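# Press the marked end of a rocker switch down

## Task

Push the marked end of the ivory rocker switch down until it latches and stays down, with the switch still lying flat on its base; finish with no part of the robot touching the switch, and with any drink can, parts box or small stack bin still upright.

## Robot and tools

Robot: two arms, left_arm and right_arm, each with six joints and a parallel gripper. Joint order in every row and every per-joint list: waist, shoulder, elbow, wrist pitch, wrist yaw, wrist roll. Stated ranges in rad: waist -2.618 to 3.054, shoulder 0.000 to 3.142, elbow 0.000 to 3.142, wrist pitch -1.571 to 1.571, wrist yaw -1.571 to 1.571, wrist roll -2.094 to 2.094. Real ends may differ by up to 0.059 rad either way.

Frame: all hand positions, orientations and velocities are in the scene frame. Origin sits at table-top height, halfway between the two arms' nominal bases; +x points out over the table, +z points up, and left_arm is on the +y side. Arm names do not match image left and right. Printed hand positions can be a few cm off, more at long reach.

Gripper: fingers extend along the gripper's +z axis and close along its y axis. end_effector_position (metres) is the point between the finger pads, about 1 cm short of the tips; orientation is end_effector_quat_wxyz.

Row layout: one flat list of 14 numbers covering both arms, each in [-1, 1]: left_arm's six joint values then its opening, then right_arm's six joint values then its opening. Joint values are offsets (not poses), scaled so 1.0 equals 1.202 rad for waist, 1.258 shoulder, 1.3 elbow, 2.073 wrist pitch, 2.022 for wrist yaw and wrist roll. The offset is measured from the Joint targets as they stood when the action (or move) began, not from the previous row, so sending the same offset again moves further. Opening is absolute: +1 fully open, -1 closed. To hold an arm still, send 0 for its joints and repeat its current opening (0 is itself an opening command).

execute_actions(actions, cameras): actions is a list of actions; each action is a table of up to 15 rows, one row per 1/30 s control step, and a short table repeats its last row to fill 15 steps. An empty list just reports state and images. An action asking a joint more than 0.059 rad outside its range is rejected for both arms; a malformed action, or a bad first action, rejects the whole call. cameras selects images: omitted, null or ["all"] gives all, [] gives none; unknown names invalidate the call.

move(target, speed, blend, opening_speed, blocking, cameras): target is one 14-number row, or a list of up to 15 rows, laid out as above; every row is an offset from the same starting Joint targets. All joints move together, so the hand follows a curve, and nothing steers around obstacles. speed is rad/s for the joint with farthest to go, 0.01 to 2, default 0.5, one value or one per target. blend (rad) rounds corners between listed targets; 0 stops at each. opening_speed (per second on the -1..+1 scale, at least 0.2) makes finger changes gradual. blocking=false returns early while motion continues. The result adds a move: line: done, off_target (resting more than 0.035 rad from target), moving, held or fault, plus limits=held if steps were withheld, and the worst joint error per arm. Done does not mean no contact.

wait(seconds 0 to 10, cameras) lets time pass with commands held; stop(cameras) brakes a running move. zoom_image(camera, region): camera is cam_head_left or cam_head_right; region [x0, y0, x1, y1] in image pixels from the top-left corner, at most 504 by 504. finished_scene(scene) takes the current scene's integer number and ends the scene irreversibly; only call it once the switch is latched and the hand is clear.

Result lines: Joint positions (rad) and Joint velocities (rad/s) per arm, with the finger-pad gap last (m; 0.094 when fully open); velocities may read "within noise". Joint targets is the base for your next offsets. Tool commands lists current gripper commands. grip_measured is the opening on the command scale. Joint torques include arm weight, have offsets and noise, and joints 1, 2 and 3 wrap at ±28 N m. Action calls also list joint positions at sampled steps. "joint sent to its limit" means a joint was clipped at its end; "joint command not followed" means the clearance check altered targets. MOTOR HOT appears at 75 °C; OVER-TEMPERATURE FAULT at 90 °C folds that arm away for good.

Motion limits: per step each joint target may lead its measured angle by at most 0.202 (waist), 0.258 (shoulder), 0.3 (elbow), 0.573 (wrist pitch), 0.522 (wrist yaw and roll) rad, and a target more than 200 mm of hand travel away is scaled back. Large moves may need several actions; tiny ones may not start.

Cameras: cam_head_left and cam_head_right, both 896x504, fixed head cameras with supplied calibration that may be slightly off.

Cautions: approach the switch slowly and press only a little past contact; fast contact or a deep target gives a hard hit. After pressing, lift clear and, if an arm is still pushing, command its targets back past its measured positions. Do not knock over the can, box or bin, let anything leave the table, or let the arms strike each other. Avoid long stretched-out holds or pushing against unreachable poses, which overheat motors.

Each tool is called after ">>>" as a command line: name --argument value for each argument, lists and objects as JSON in quotes; but a table of rows of numbers goes row by row, as --pt "numbers of a row", without its own name.

## Session

>>> execute_actions --actions '[]'

Scene clock: 0.00 s.
left_arm: end_effector_position=(+0.4364, +0.2538, +0.1116) grip_measured=+1.000 end_effector_quat_wxyz=(+0.579, +0.028, +0.810, -0.084) | right_arm: end_effector_position=(+0.3944, -0.2769, +0.0830) grip_measured=+1.000 end_effector_quat_wxyz=(+0.563, +0.034, +0.826, +0.021)
Joint positions: left_arm=[0.065 1.514 0.411 0.774 0.215 -0.036 0.094] | right_arm=[-0.117 1.567 0.353 0.835 -0.132 0.026 0.094]
Joint velocities: within noise
Joint torques (N m): no reading
Heat: left arm: 25 °C; right arm: 29 °C.
Joint targets: left_arm=[0.065 1.504 0.421 0.785 0.216 -0.036] | right_arm=[-0.117 1.561 0.359 0.836 -0.133 0.026]
Tool commands: left_gripper/opening=+1.0 right_gripper/opening=+1.0

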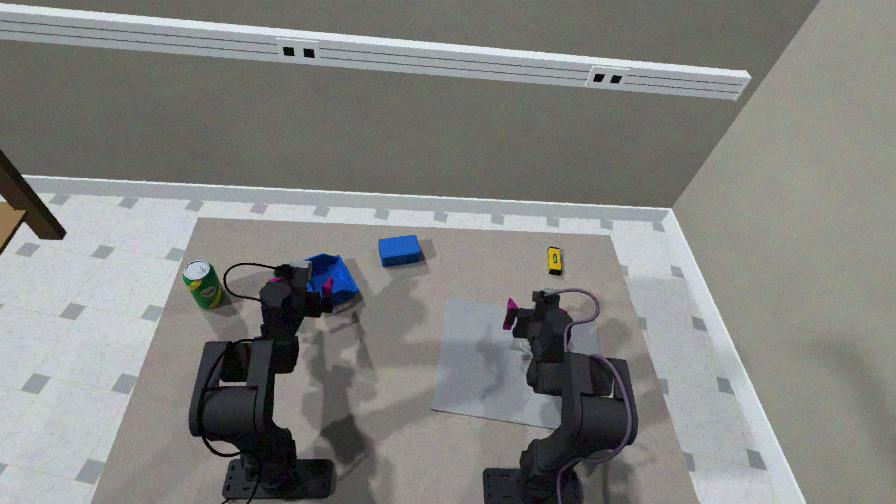

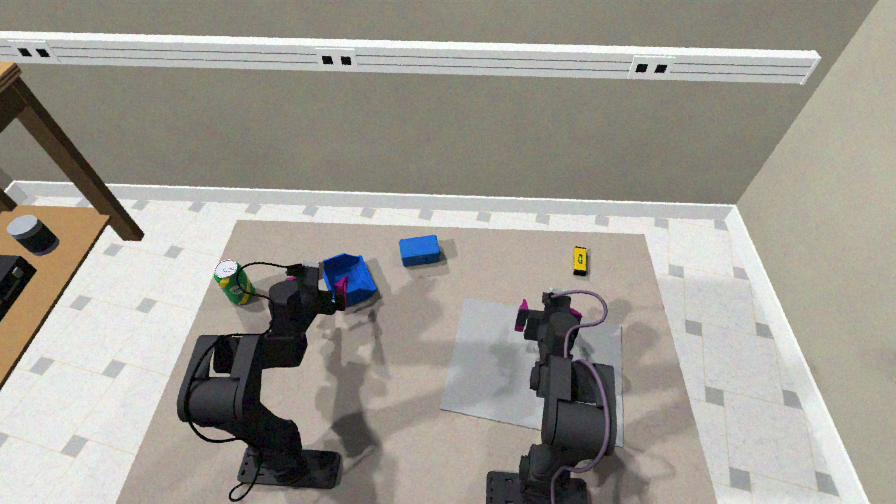

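>>> move --target '[0, 0, 0, 0, 0, 0, 1, -0.485, -0.048, 0.53, -0.644, -0.0826, -0.013, -1]' --speed 1.4

Scene clock: 6.77 s.
left_arm: end_effector_position=(+0.4364, +0.2538, +0.1116) grip_measured=+1.000 end_effector_quat_wxyz=(+0.579, +0.028, +0.810, -0.084) | right_arm: end_effector_position=(+0.3235, -0.4597, +0.1114) grip_measured=-0.997 end_effector_quat_wxyz=(+0.309, +0.304, +0.901, +0.029)
Joint positions: left_arm=[0.065 1.514 0.411 0.774 0.215 -0.036 0.094] | right_arm=[-0.698 1.526 1.014 -0.487 -0.284 0.007 0]
Joint velocities: within noise
Joint torques (N m): left_arm=[-0.09 -5.27 7.38 2.26 0.11 -0.03] | right_arm=[-0.2 -7.31 10.22 1.28 -0.32 -0.09]
Heat: left arm: 26 °C; right arm: 30 °C.
Joint targets: left_arm=[0.065 1.504 0.421 0.785 0.216 -0.036] | right_arm=[-0.700 1.500 1.048 -0.500 -0.300 -0.001]
move: done

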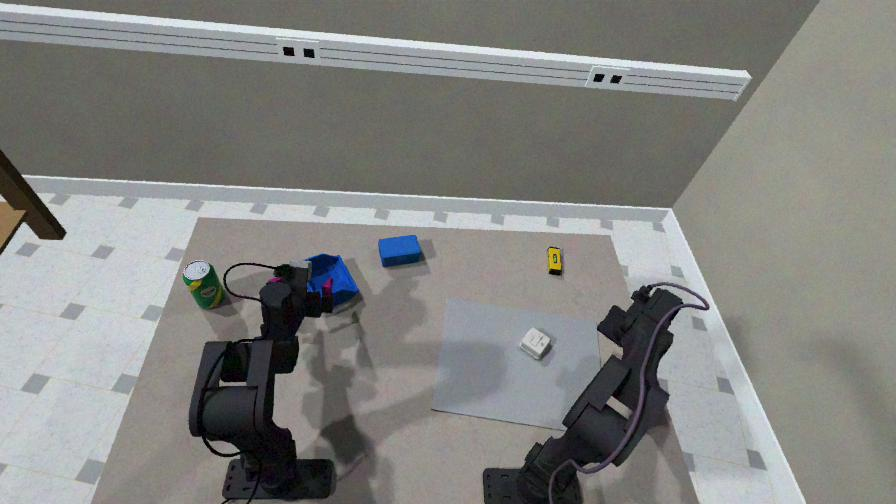

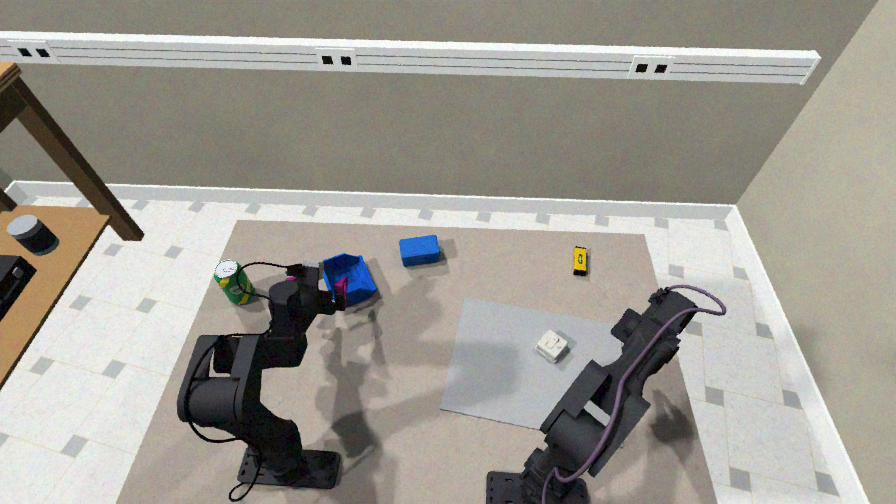

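>>> zoom_image --camera "cam_head_left" --region '[503, 322, 567, 358]'

>>> zoom_image --camera "cam_head_right" --region '[520, 327, 584, 363]'

Scaled by 7.875 from the camera's 896x504 image, which has a finer 1280x720 frame.

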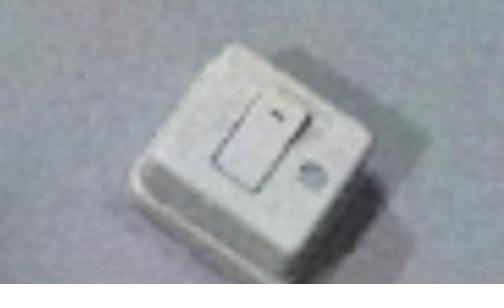

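Scaled by 7.875 from the camera's 896x504 image, which has a finer 1280x720 frame.

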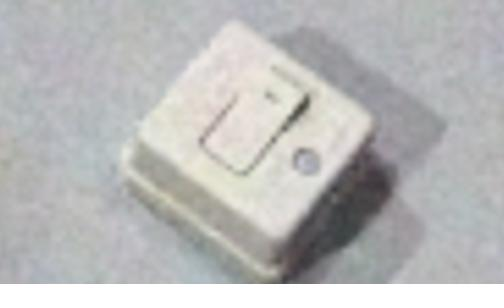

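>>> move --pt "0 0 0 0 0 0 1 0.3259 0.2757 0.2603 -0.2926 -0.0074 0 -1" --pt "0 0 0 0 0 0 1 0.3259 0.2960 0.1835 -0.2446 -0.0074 0 -1" --pt "0 0 0 0 0 0 1 0.3259 0.3264 0.1218 -0.1873 -0.0074 0 -1" --speed '[0.9, 0.25, 0.12]' --blend '[0.03, 0, 0]'

Scene clock: 18.23 s.
left_arm: end_effector_position=(+0.4364, +0.2538, +0.1116) grip_measured=+1.000 end_effector_quat_wxyz=(+0.579, +0.028, +0.810, -0.084) | right_arm: end_effector_position=(+0.3387, -0.3025, +0.0364) grip_measured=-0.997 end_effector_quat_wxyz=(+0.031, +0.169, +0.973, +0.154)
Joint positions: left_arm=[0.065 1.514 0.411 0.774 0.215 -0.036 0.094] | right_arm=[-0.31 1.873 1.249 -0.937 -0.314 0.006 0]
Joint velocities: within noise
Joint torques (N m): left_arm=[-0.1 -5.27 7.34 2.22 0.09 -0.04] | right_arm=[0.16 -4.78 2.74 0.91 -0.2 -0.02]
Heat: left arm: 28 °C; right arm: 30 °C.
Joint targets: left_arm=[0.065 1.504 0.421 0.785 0.216 -0.036] | right_arm=[-0.308 1.911 1.207 -0.888 -0.315 -0.001]
move: off_target (right_arm); right_arm: the wrist pitch is farthest, 0.049 rad from its target

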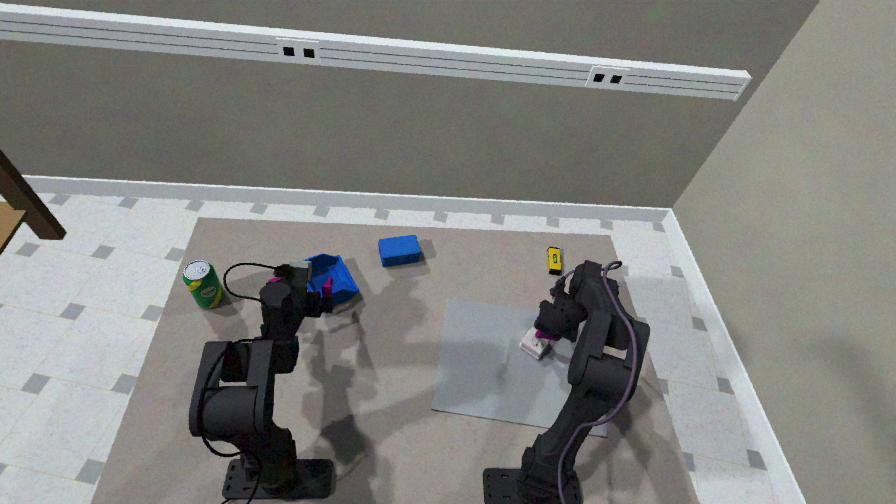

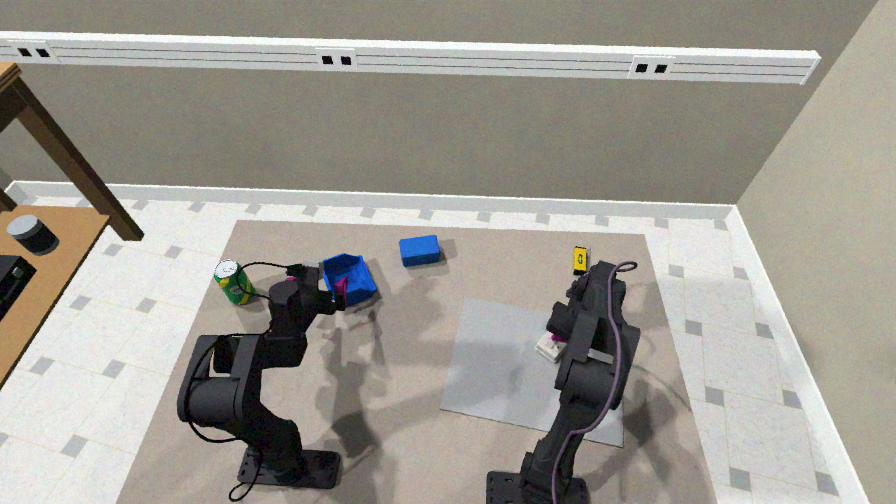

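>>> zoom_image --camera "cam_head_left" --region '[503, 322, 567, 358]'

Scaled by 7.875 from the camera's 896x504 image, which has a finer 1280x720 frame.

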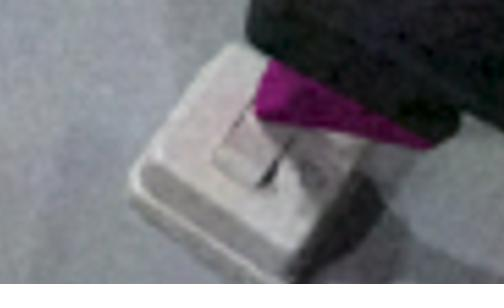

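>>> move --pt "0 0 0 0 0 0 1 0 -0.0159 0.0423 -0.0145 0 0 -1" --pt "0 0 0 0 0 0 1 0 -0.0564 0.1562 -0.1167 0 0 -1" --pt "0 0 0 0 0 0 1 -0.26 -0.08 0.19 -0.13 0 0 -1" --speed '[0.25, 0.5, 0.9]' --blend '[0.02, 0.06, 0]'

>>> zoom_image --camera "cam_head_left" --region '[503, 322, 567, 358]'

>>> zoom_image --camera "cam_head_right" --region '[520, 327, 584, 363]'

Scene clock: 23.07 s.
left_arm: end_effector_position=(+0.4364, +0.2538, +0.1116) grip_measured=+1.000 end_effector_quat_wxyz=(+0.579, +0.028, +0.810, -0.084) | right_arm: end_effector_position=(+0.3076, -0.4066, +0.0868) grip_measured=-0.997 end_effector_quat_wxyz=(+0.050, +0.320, +0.935, +0.146)
Joint positions: left_arm=[0.065 1.514 0.411 0.774 0.215 -0.036 0.094] | right_arm=[-0.625 1.844 1.42 -1.146 -0.31 0.005 0]
Joint velocities: within noise
Joint torques (N m): left_arm=[-0.09 -5.27 7.2 2.25 0.08 -0.01] | right_arm=[0.38 -9.96 9.25 0.23 -0.25 -0.08]
Heat: left arm: 29 °C; right arm: 30 °C.
Joint targets: left_arm=[0.065 1.504 0.421 0.785 0.216 -0.036] | right_arm=[-0.621 1.810 1.454 -1.157 -0.315 0.000]
move: done

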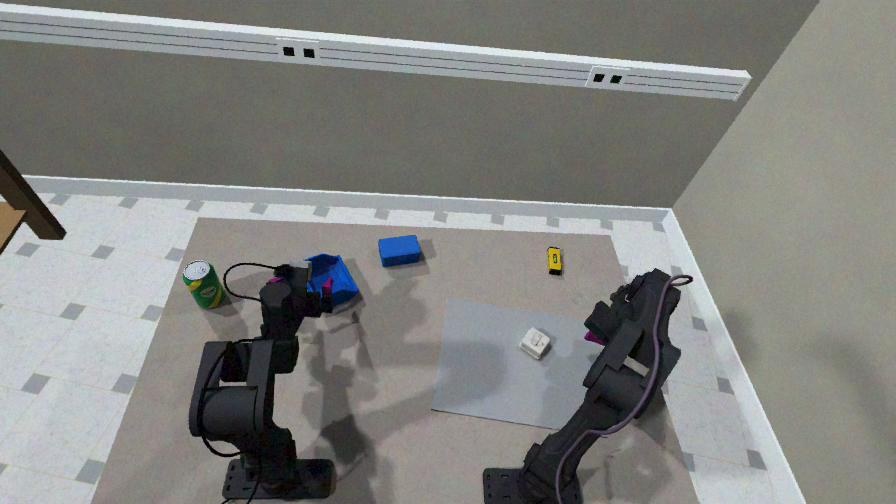

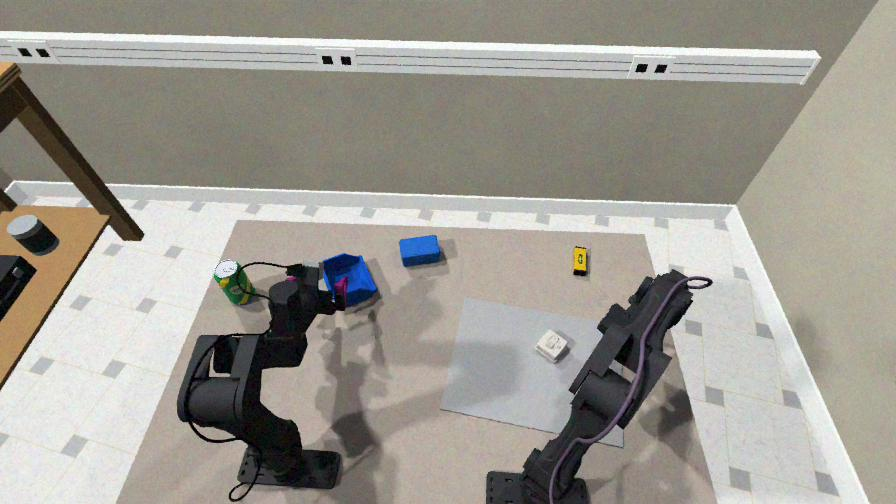

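Scaled by 7.875 from the camera's 896x504 image, which has a finer 1280x720 frame.

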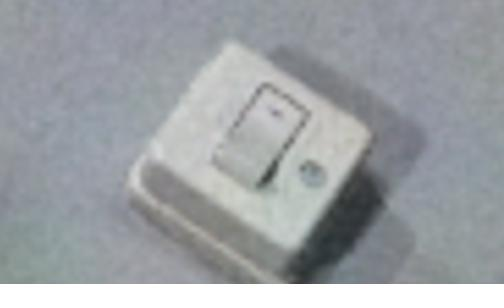

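Scaled by 7.875 from the camera's 896x504 image, which has a finer 1280x720 frame.

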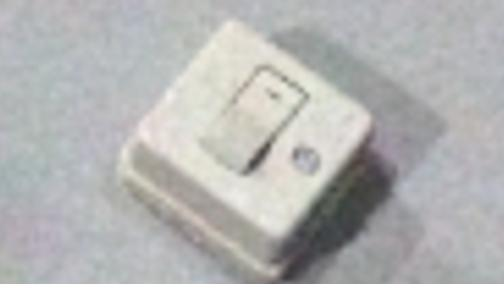

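>>> finished_scene --scene 2

The scene is finished: the task was done.


## Next scene

The same job, from a new start.

>>> execute_actions --actions '[]'

Scene clock: 0.00 s.
left_arm: end_effector_position=(+0.4252, +0.2846, +0.1121) grip_measured=+1.000 end_effector_quat_wxyz=(+0.604, -0.041, +0.796, +0.012) | right_arm: end_effector_position=(+0.4148, -0.2792, +0.1161) grip_measured=+1.000 end_effector_quat_wxyz=(+0.622, +0.064, +0.779, -0.053)
Joint positions: left_arm=[0.015 1.501 0.327 0.9 -0.072 -0.052 0.094] | right_arm=[-0.001 1.617 0.385 1.006 0.133 0.026 0.094]
Joint velocities: within noise
Joint torques (N m): no reading
Heat: left arm: 24 °C; right arm: 27 °C.
Joint targets: left_arm=[0.015 1.492 0.336 0.910 -0.072 -0.052] | right_arm=[-0.001 1.609 0.392 1.009 0.134 0.026]
Tool commands: left_gripper/opening=+1.0 right_gripper/opening=+1.0

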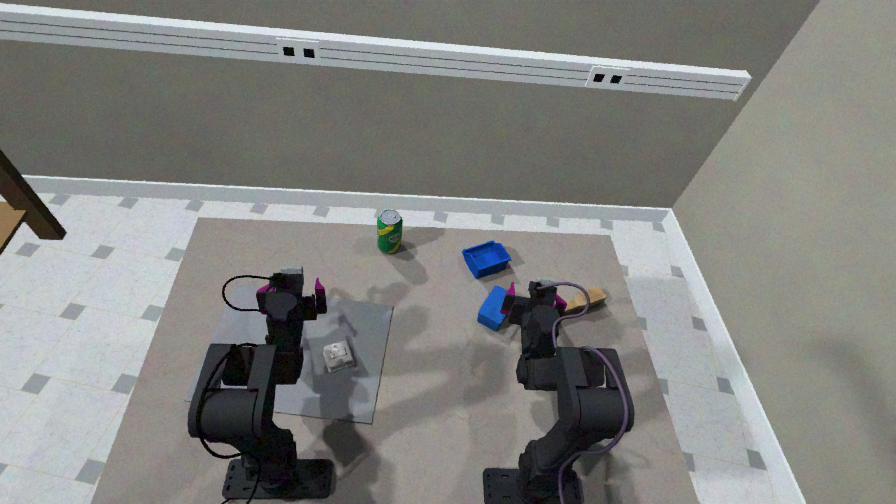

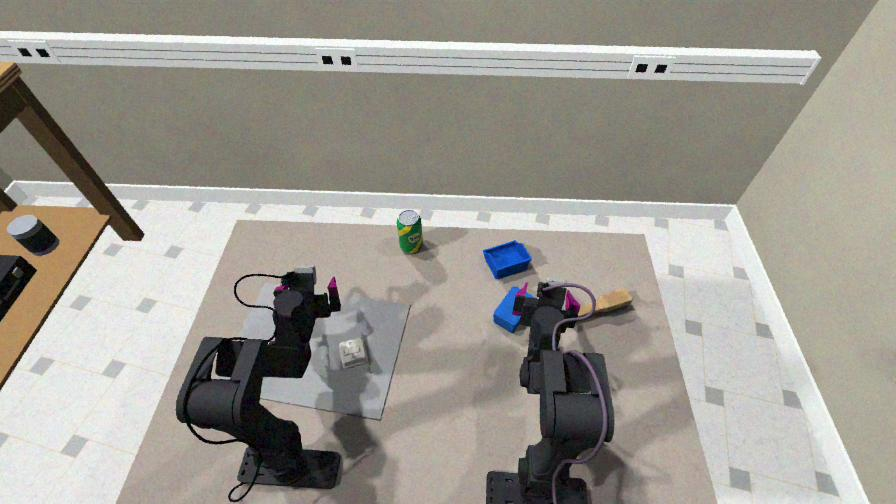

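>>> zoom_image --camera "cam_head_left" --region '[306, 337, 370, 373]'

>>> zoom_image --camera "cam_head_right" --region '[320, 334, 384, 370]'

Scaled by 7.875 from the camera's 896x504 image, which has a finer 1280x720 frame.

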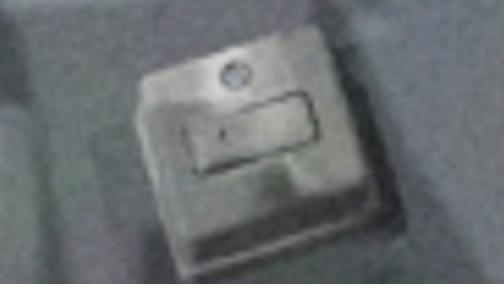

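Scaled by 7.875 from the camera's 896x504 image, which has a finer 1280x720 frame.

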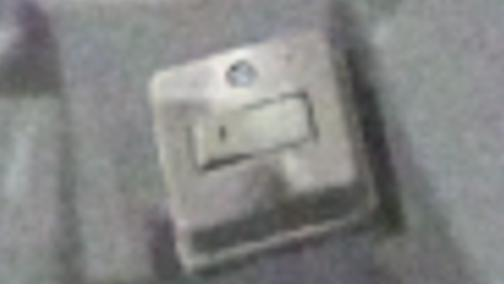

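>>> move --pt "-0.054 0.0064 0.4723 -0.3907 0.11 0.013 -1 0 0 0 0 0 0 1" --pt "-0.0953 0.0657 0.5712 -0.9555 0.1889 0.0257 -1 0 0 0 0 0 0 1" --pt "-0.0953 0.0884 0.4995 -0.9030 0.1889 0.0257 -1 0 0 0 0 0 0 1" --pt "-0.0953 0.1213 0.4401 -0.8458 0.1889 0.0257 -1 0 0 0 0 0 0 1" --speed '[1.2, 1.0, 0.25, 0.12]' --blend '[0.3, 0.03, 0, 0]'

>>> zoom_image --camera "cam_head_left" --region '[306, 337, 370, 373]'

>>> zoom_image --camera "cam_head_right" --region '[320, 334, 384, 370]'

Scene clock: 13.87 s.
left_arm: end_effector_position=(+0.2850, +0.1922, +0.0366) grip_measured=-0.995 end_effector_quat_wxyz=(-0.014, +0.047, +0.988, -0.148) | right_arm: end_effector_position=(+0.4148, -0.2792, +0.1161) grip_measured=+1.000 end_effector_quat_wxyz=(+0.622, +0.064, +0.779, -0.053)
Joint positions: left_arm=[-0.093 1.612 0.941 -0.91 0.299 -0.014 0] | right_arm=[-0.001 1.617 0.385 1.006 0.133 0.026 0.094]
Joint velocities: within noise
Joint torques (N m): left_arm=[-0.47 -2.95 3.19 1.19 0.34 0.09] | right_arm=[0.01 -5.26 5.93 2.1 0.01 -0.03]
Heat: left arm: 26 °C; right arm: 29 °C.
Joint targets: left_arm=[-0.100 1.645 0.908 -0.843 0.310 0.000] | right_arm=[-0.001 1.609 0.392 1.009 0.134 0.026]
move: off_target (left_arm); left_arm: the wrist pitch is farthest, 0.067 rad from its target

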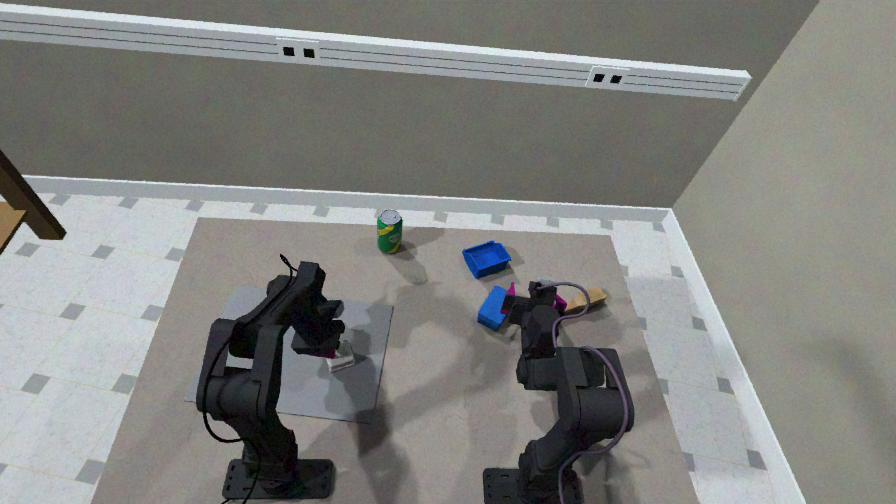

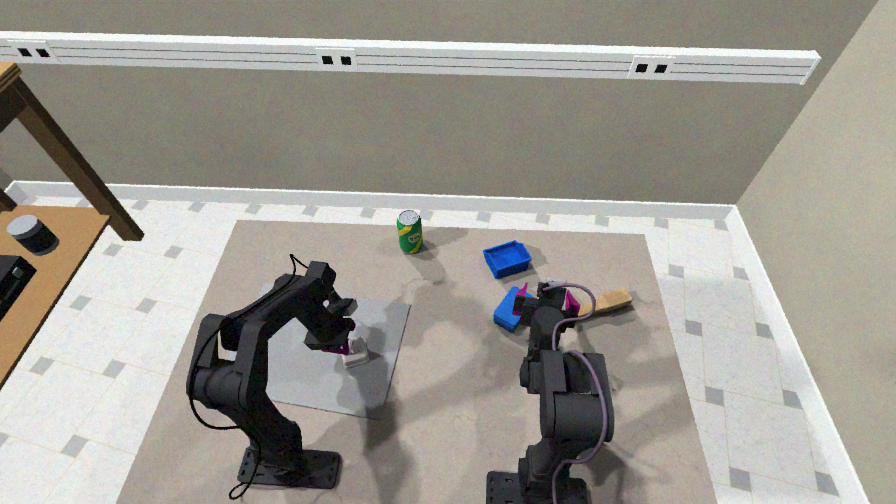

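Scaled by 7.875 from the camera's 896x504 image, which has a finer 1280x720 frame.

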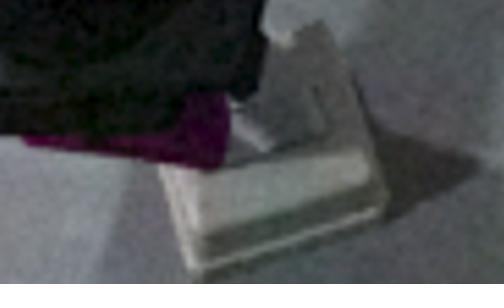

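Scaled by 7.875 from the camera's 896x504 image, which has a finer 1280x720 frame.

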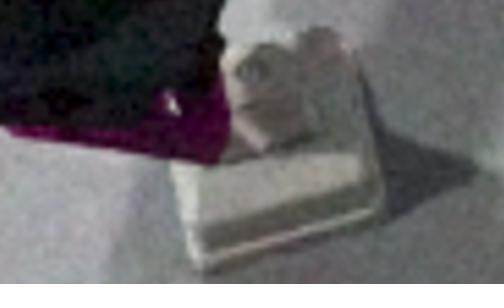

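>>> move --pt "0 -0.0159 0.0423 -0.0145 0 0 -1 0 0 0 0 0 0 1" --pt "0 -0.0596 0.1477 -0.124 0 0 -1 0 0 0 0 0 0 1" --pt "0.3 -0.08 0.18 -0.13 0 0 -1 0 0 0 0 0 0 1" --speed '[0.25, 0.5, 0.9]' --blend '[0.02, 0.06, 0]'

>>> zoom_image --camera "cam_head_left" --region '[306, 337, 370, 373]'

>>> zoom_image --camera "cam_head_right" --region '[320, 334, 384, 370]'

Scene clock: 18.17 s.
left_arm: end_effector_position=(+0.3085, +0.2855, +0.0874) grip_measured=-0.995 end_effector_quat_wxyz=(+0.020, -0.125, +0.981, -0.150) | right_arm: end_effector_position=(+0.4148, -0.2792, +0.1161) grip_measured=+1.000 end_effector_quat_wxyz=(+0.622, +0.064, +0.779, -0.053)
Joint positions: left_arm=[0.259 1.577 1.117 -1.105 0.304 -0.013 0] | right_arm=[-0.001 1.617 0.385 1.006 0.133 0.026 0.094]
Joint velocities: within noise
Joint torques (N m): left_arm=[0.17 -8.32 9.05 0.48 0.29 0.11] | right_arm=[-0.01 -5.26 5.94 2.1 0.01 -0.03]
Heat: left arm: 25 °C; right arm: 30 °C.
Joint targets: left_arm=[0.261 1.544 1.142 -1.113 0.310 0.000] | right_arm=[-0.001 1.609 0.392 1.009 0.134 0.026]
move: done

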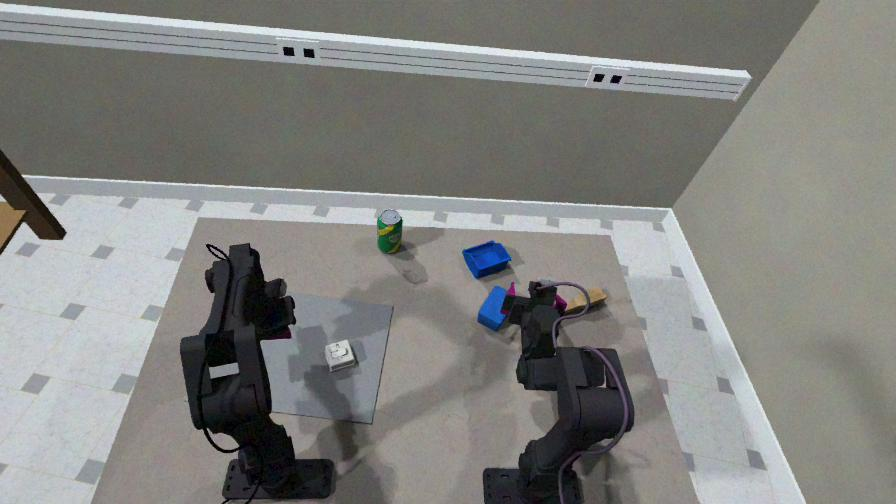

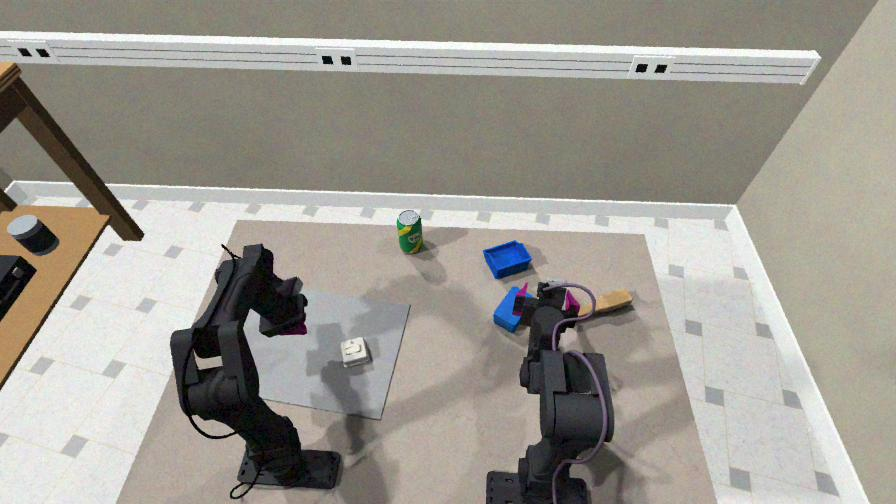

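Scaled by 7.875 from the camera's 896x504 image, which has a finer 1280x720 frame.

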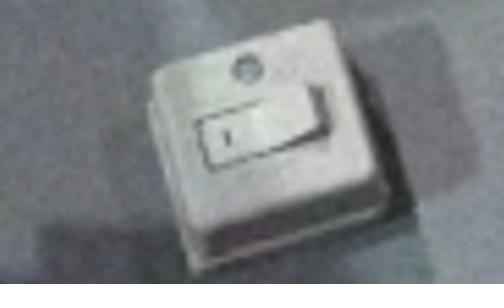

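Scaled by 7.875 from the camera's 896x504 image, which has a finer 1280x720 frame.

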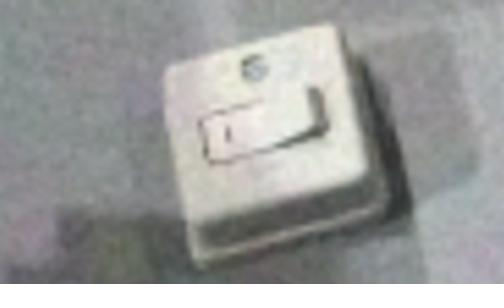

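>>> finished_scene --scene 3

The scene is finished: the task was done.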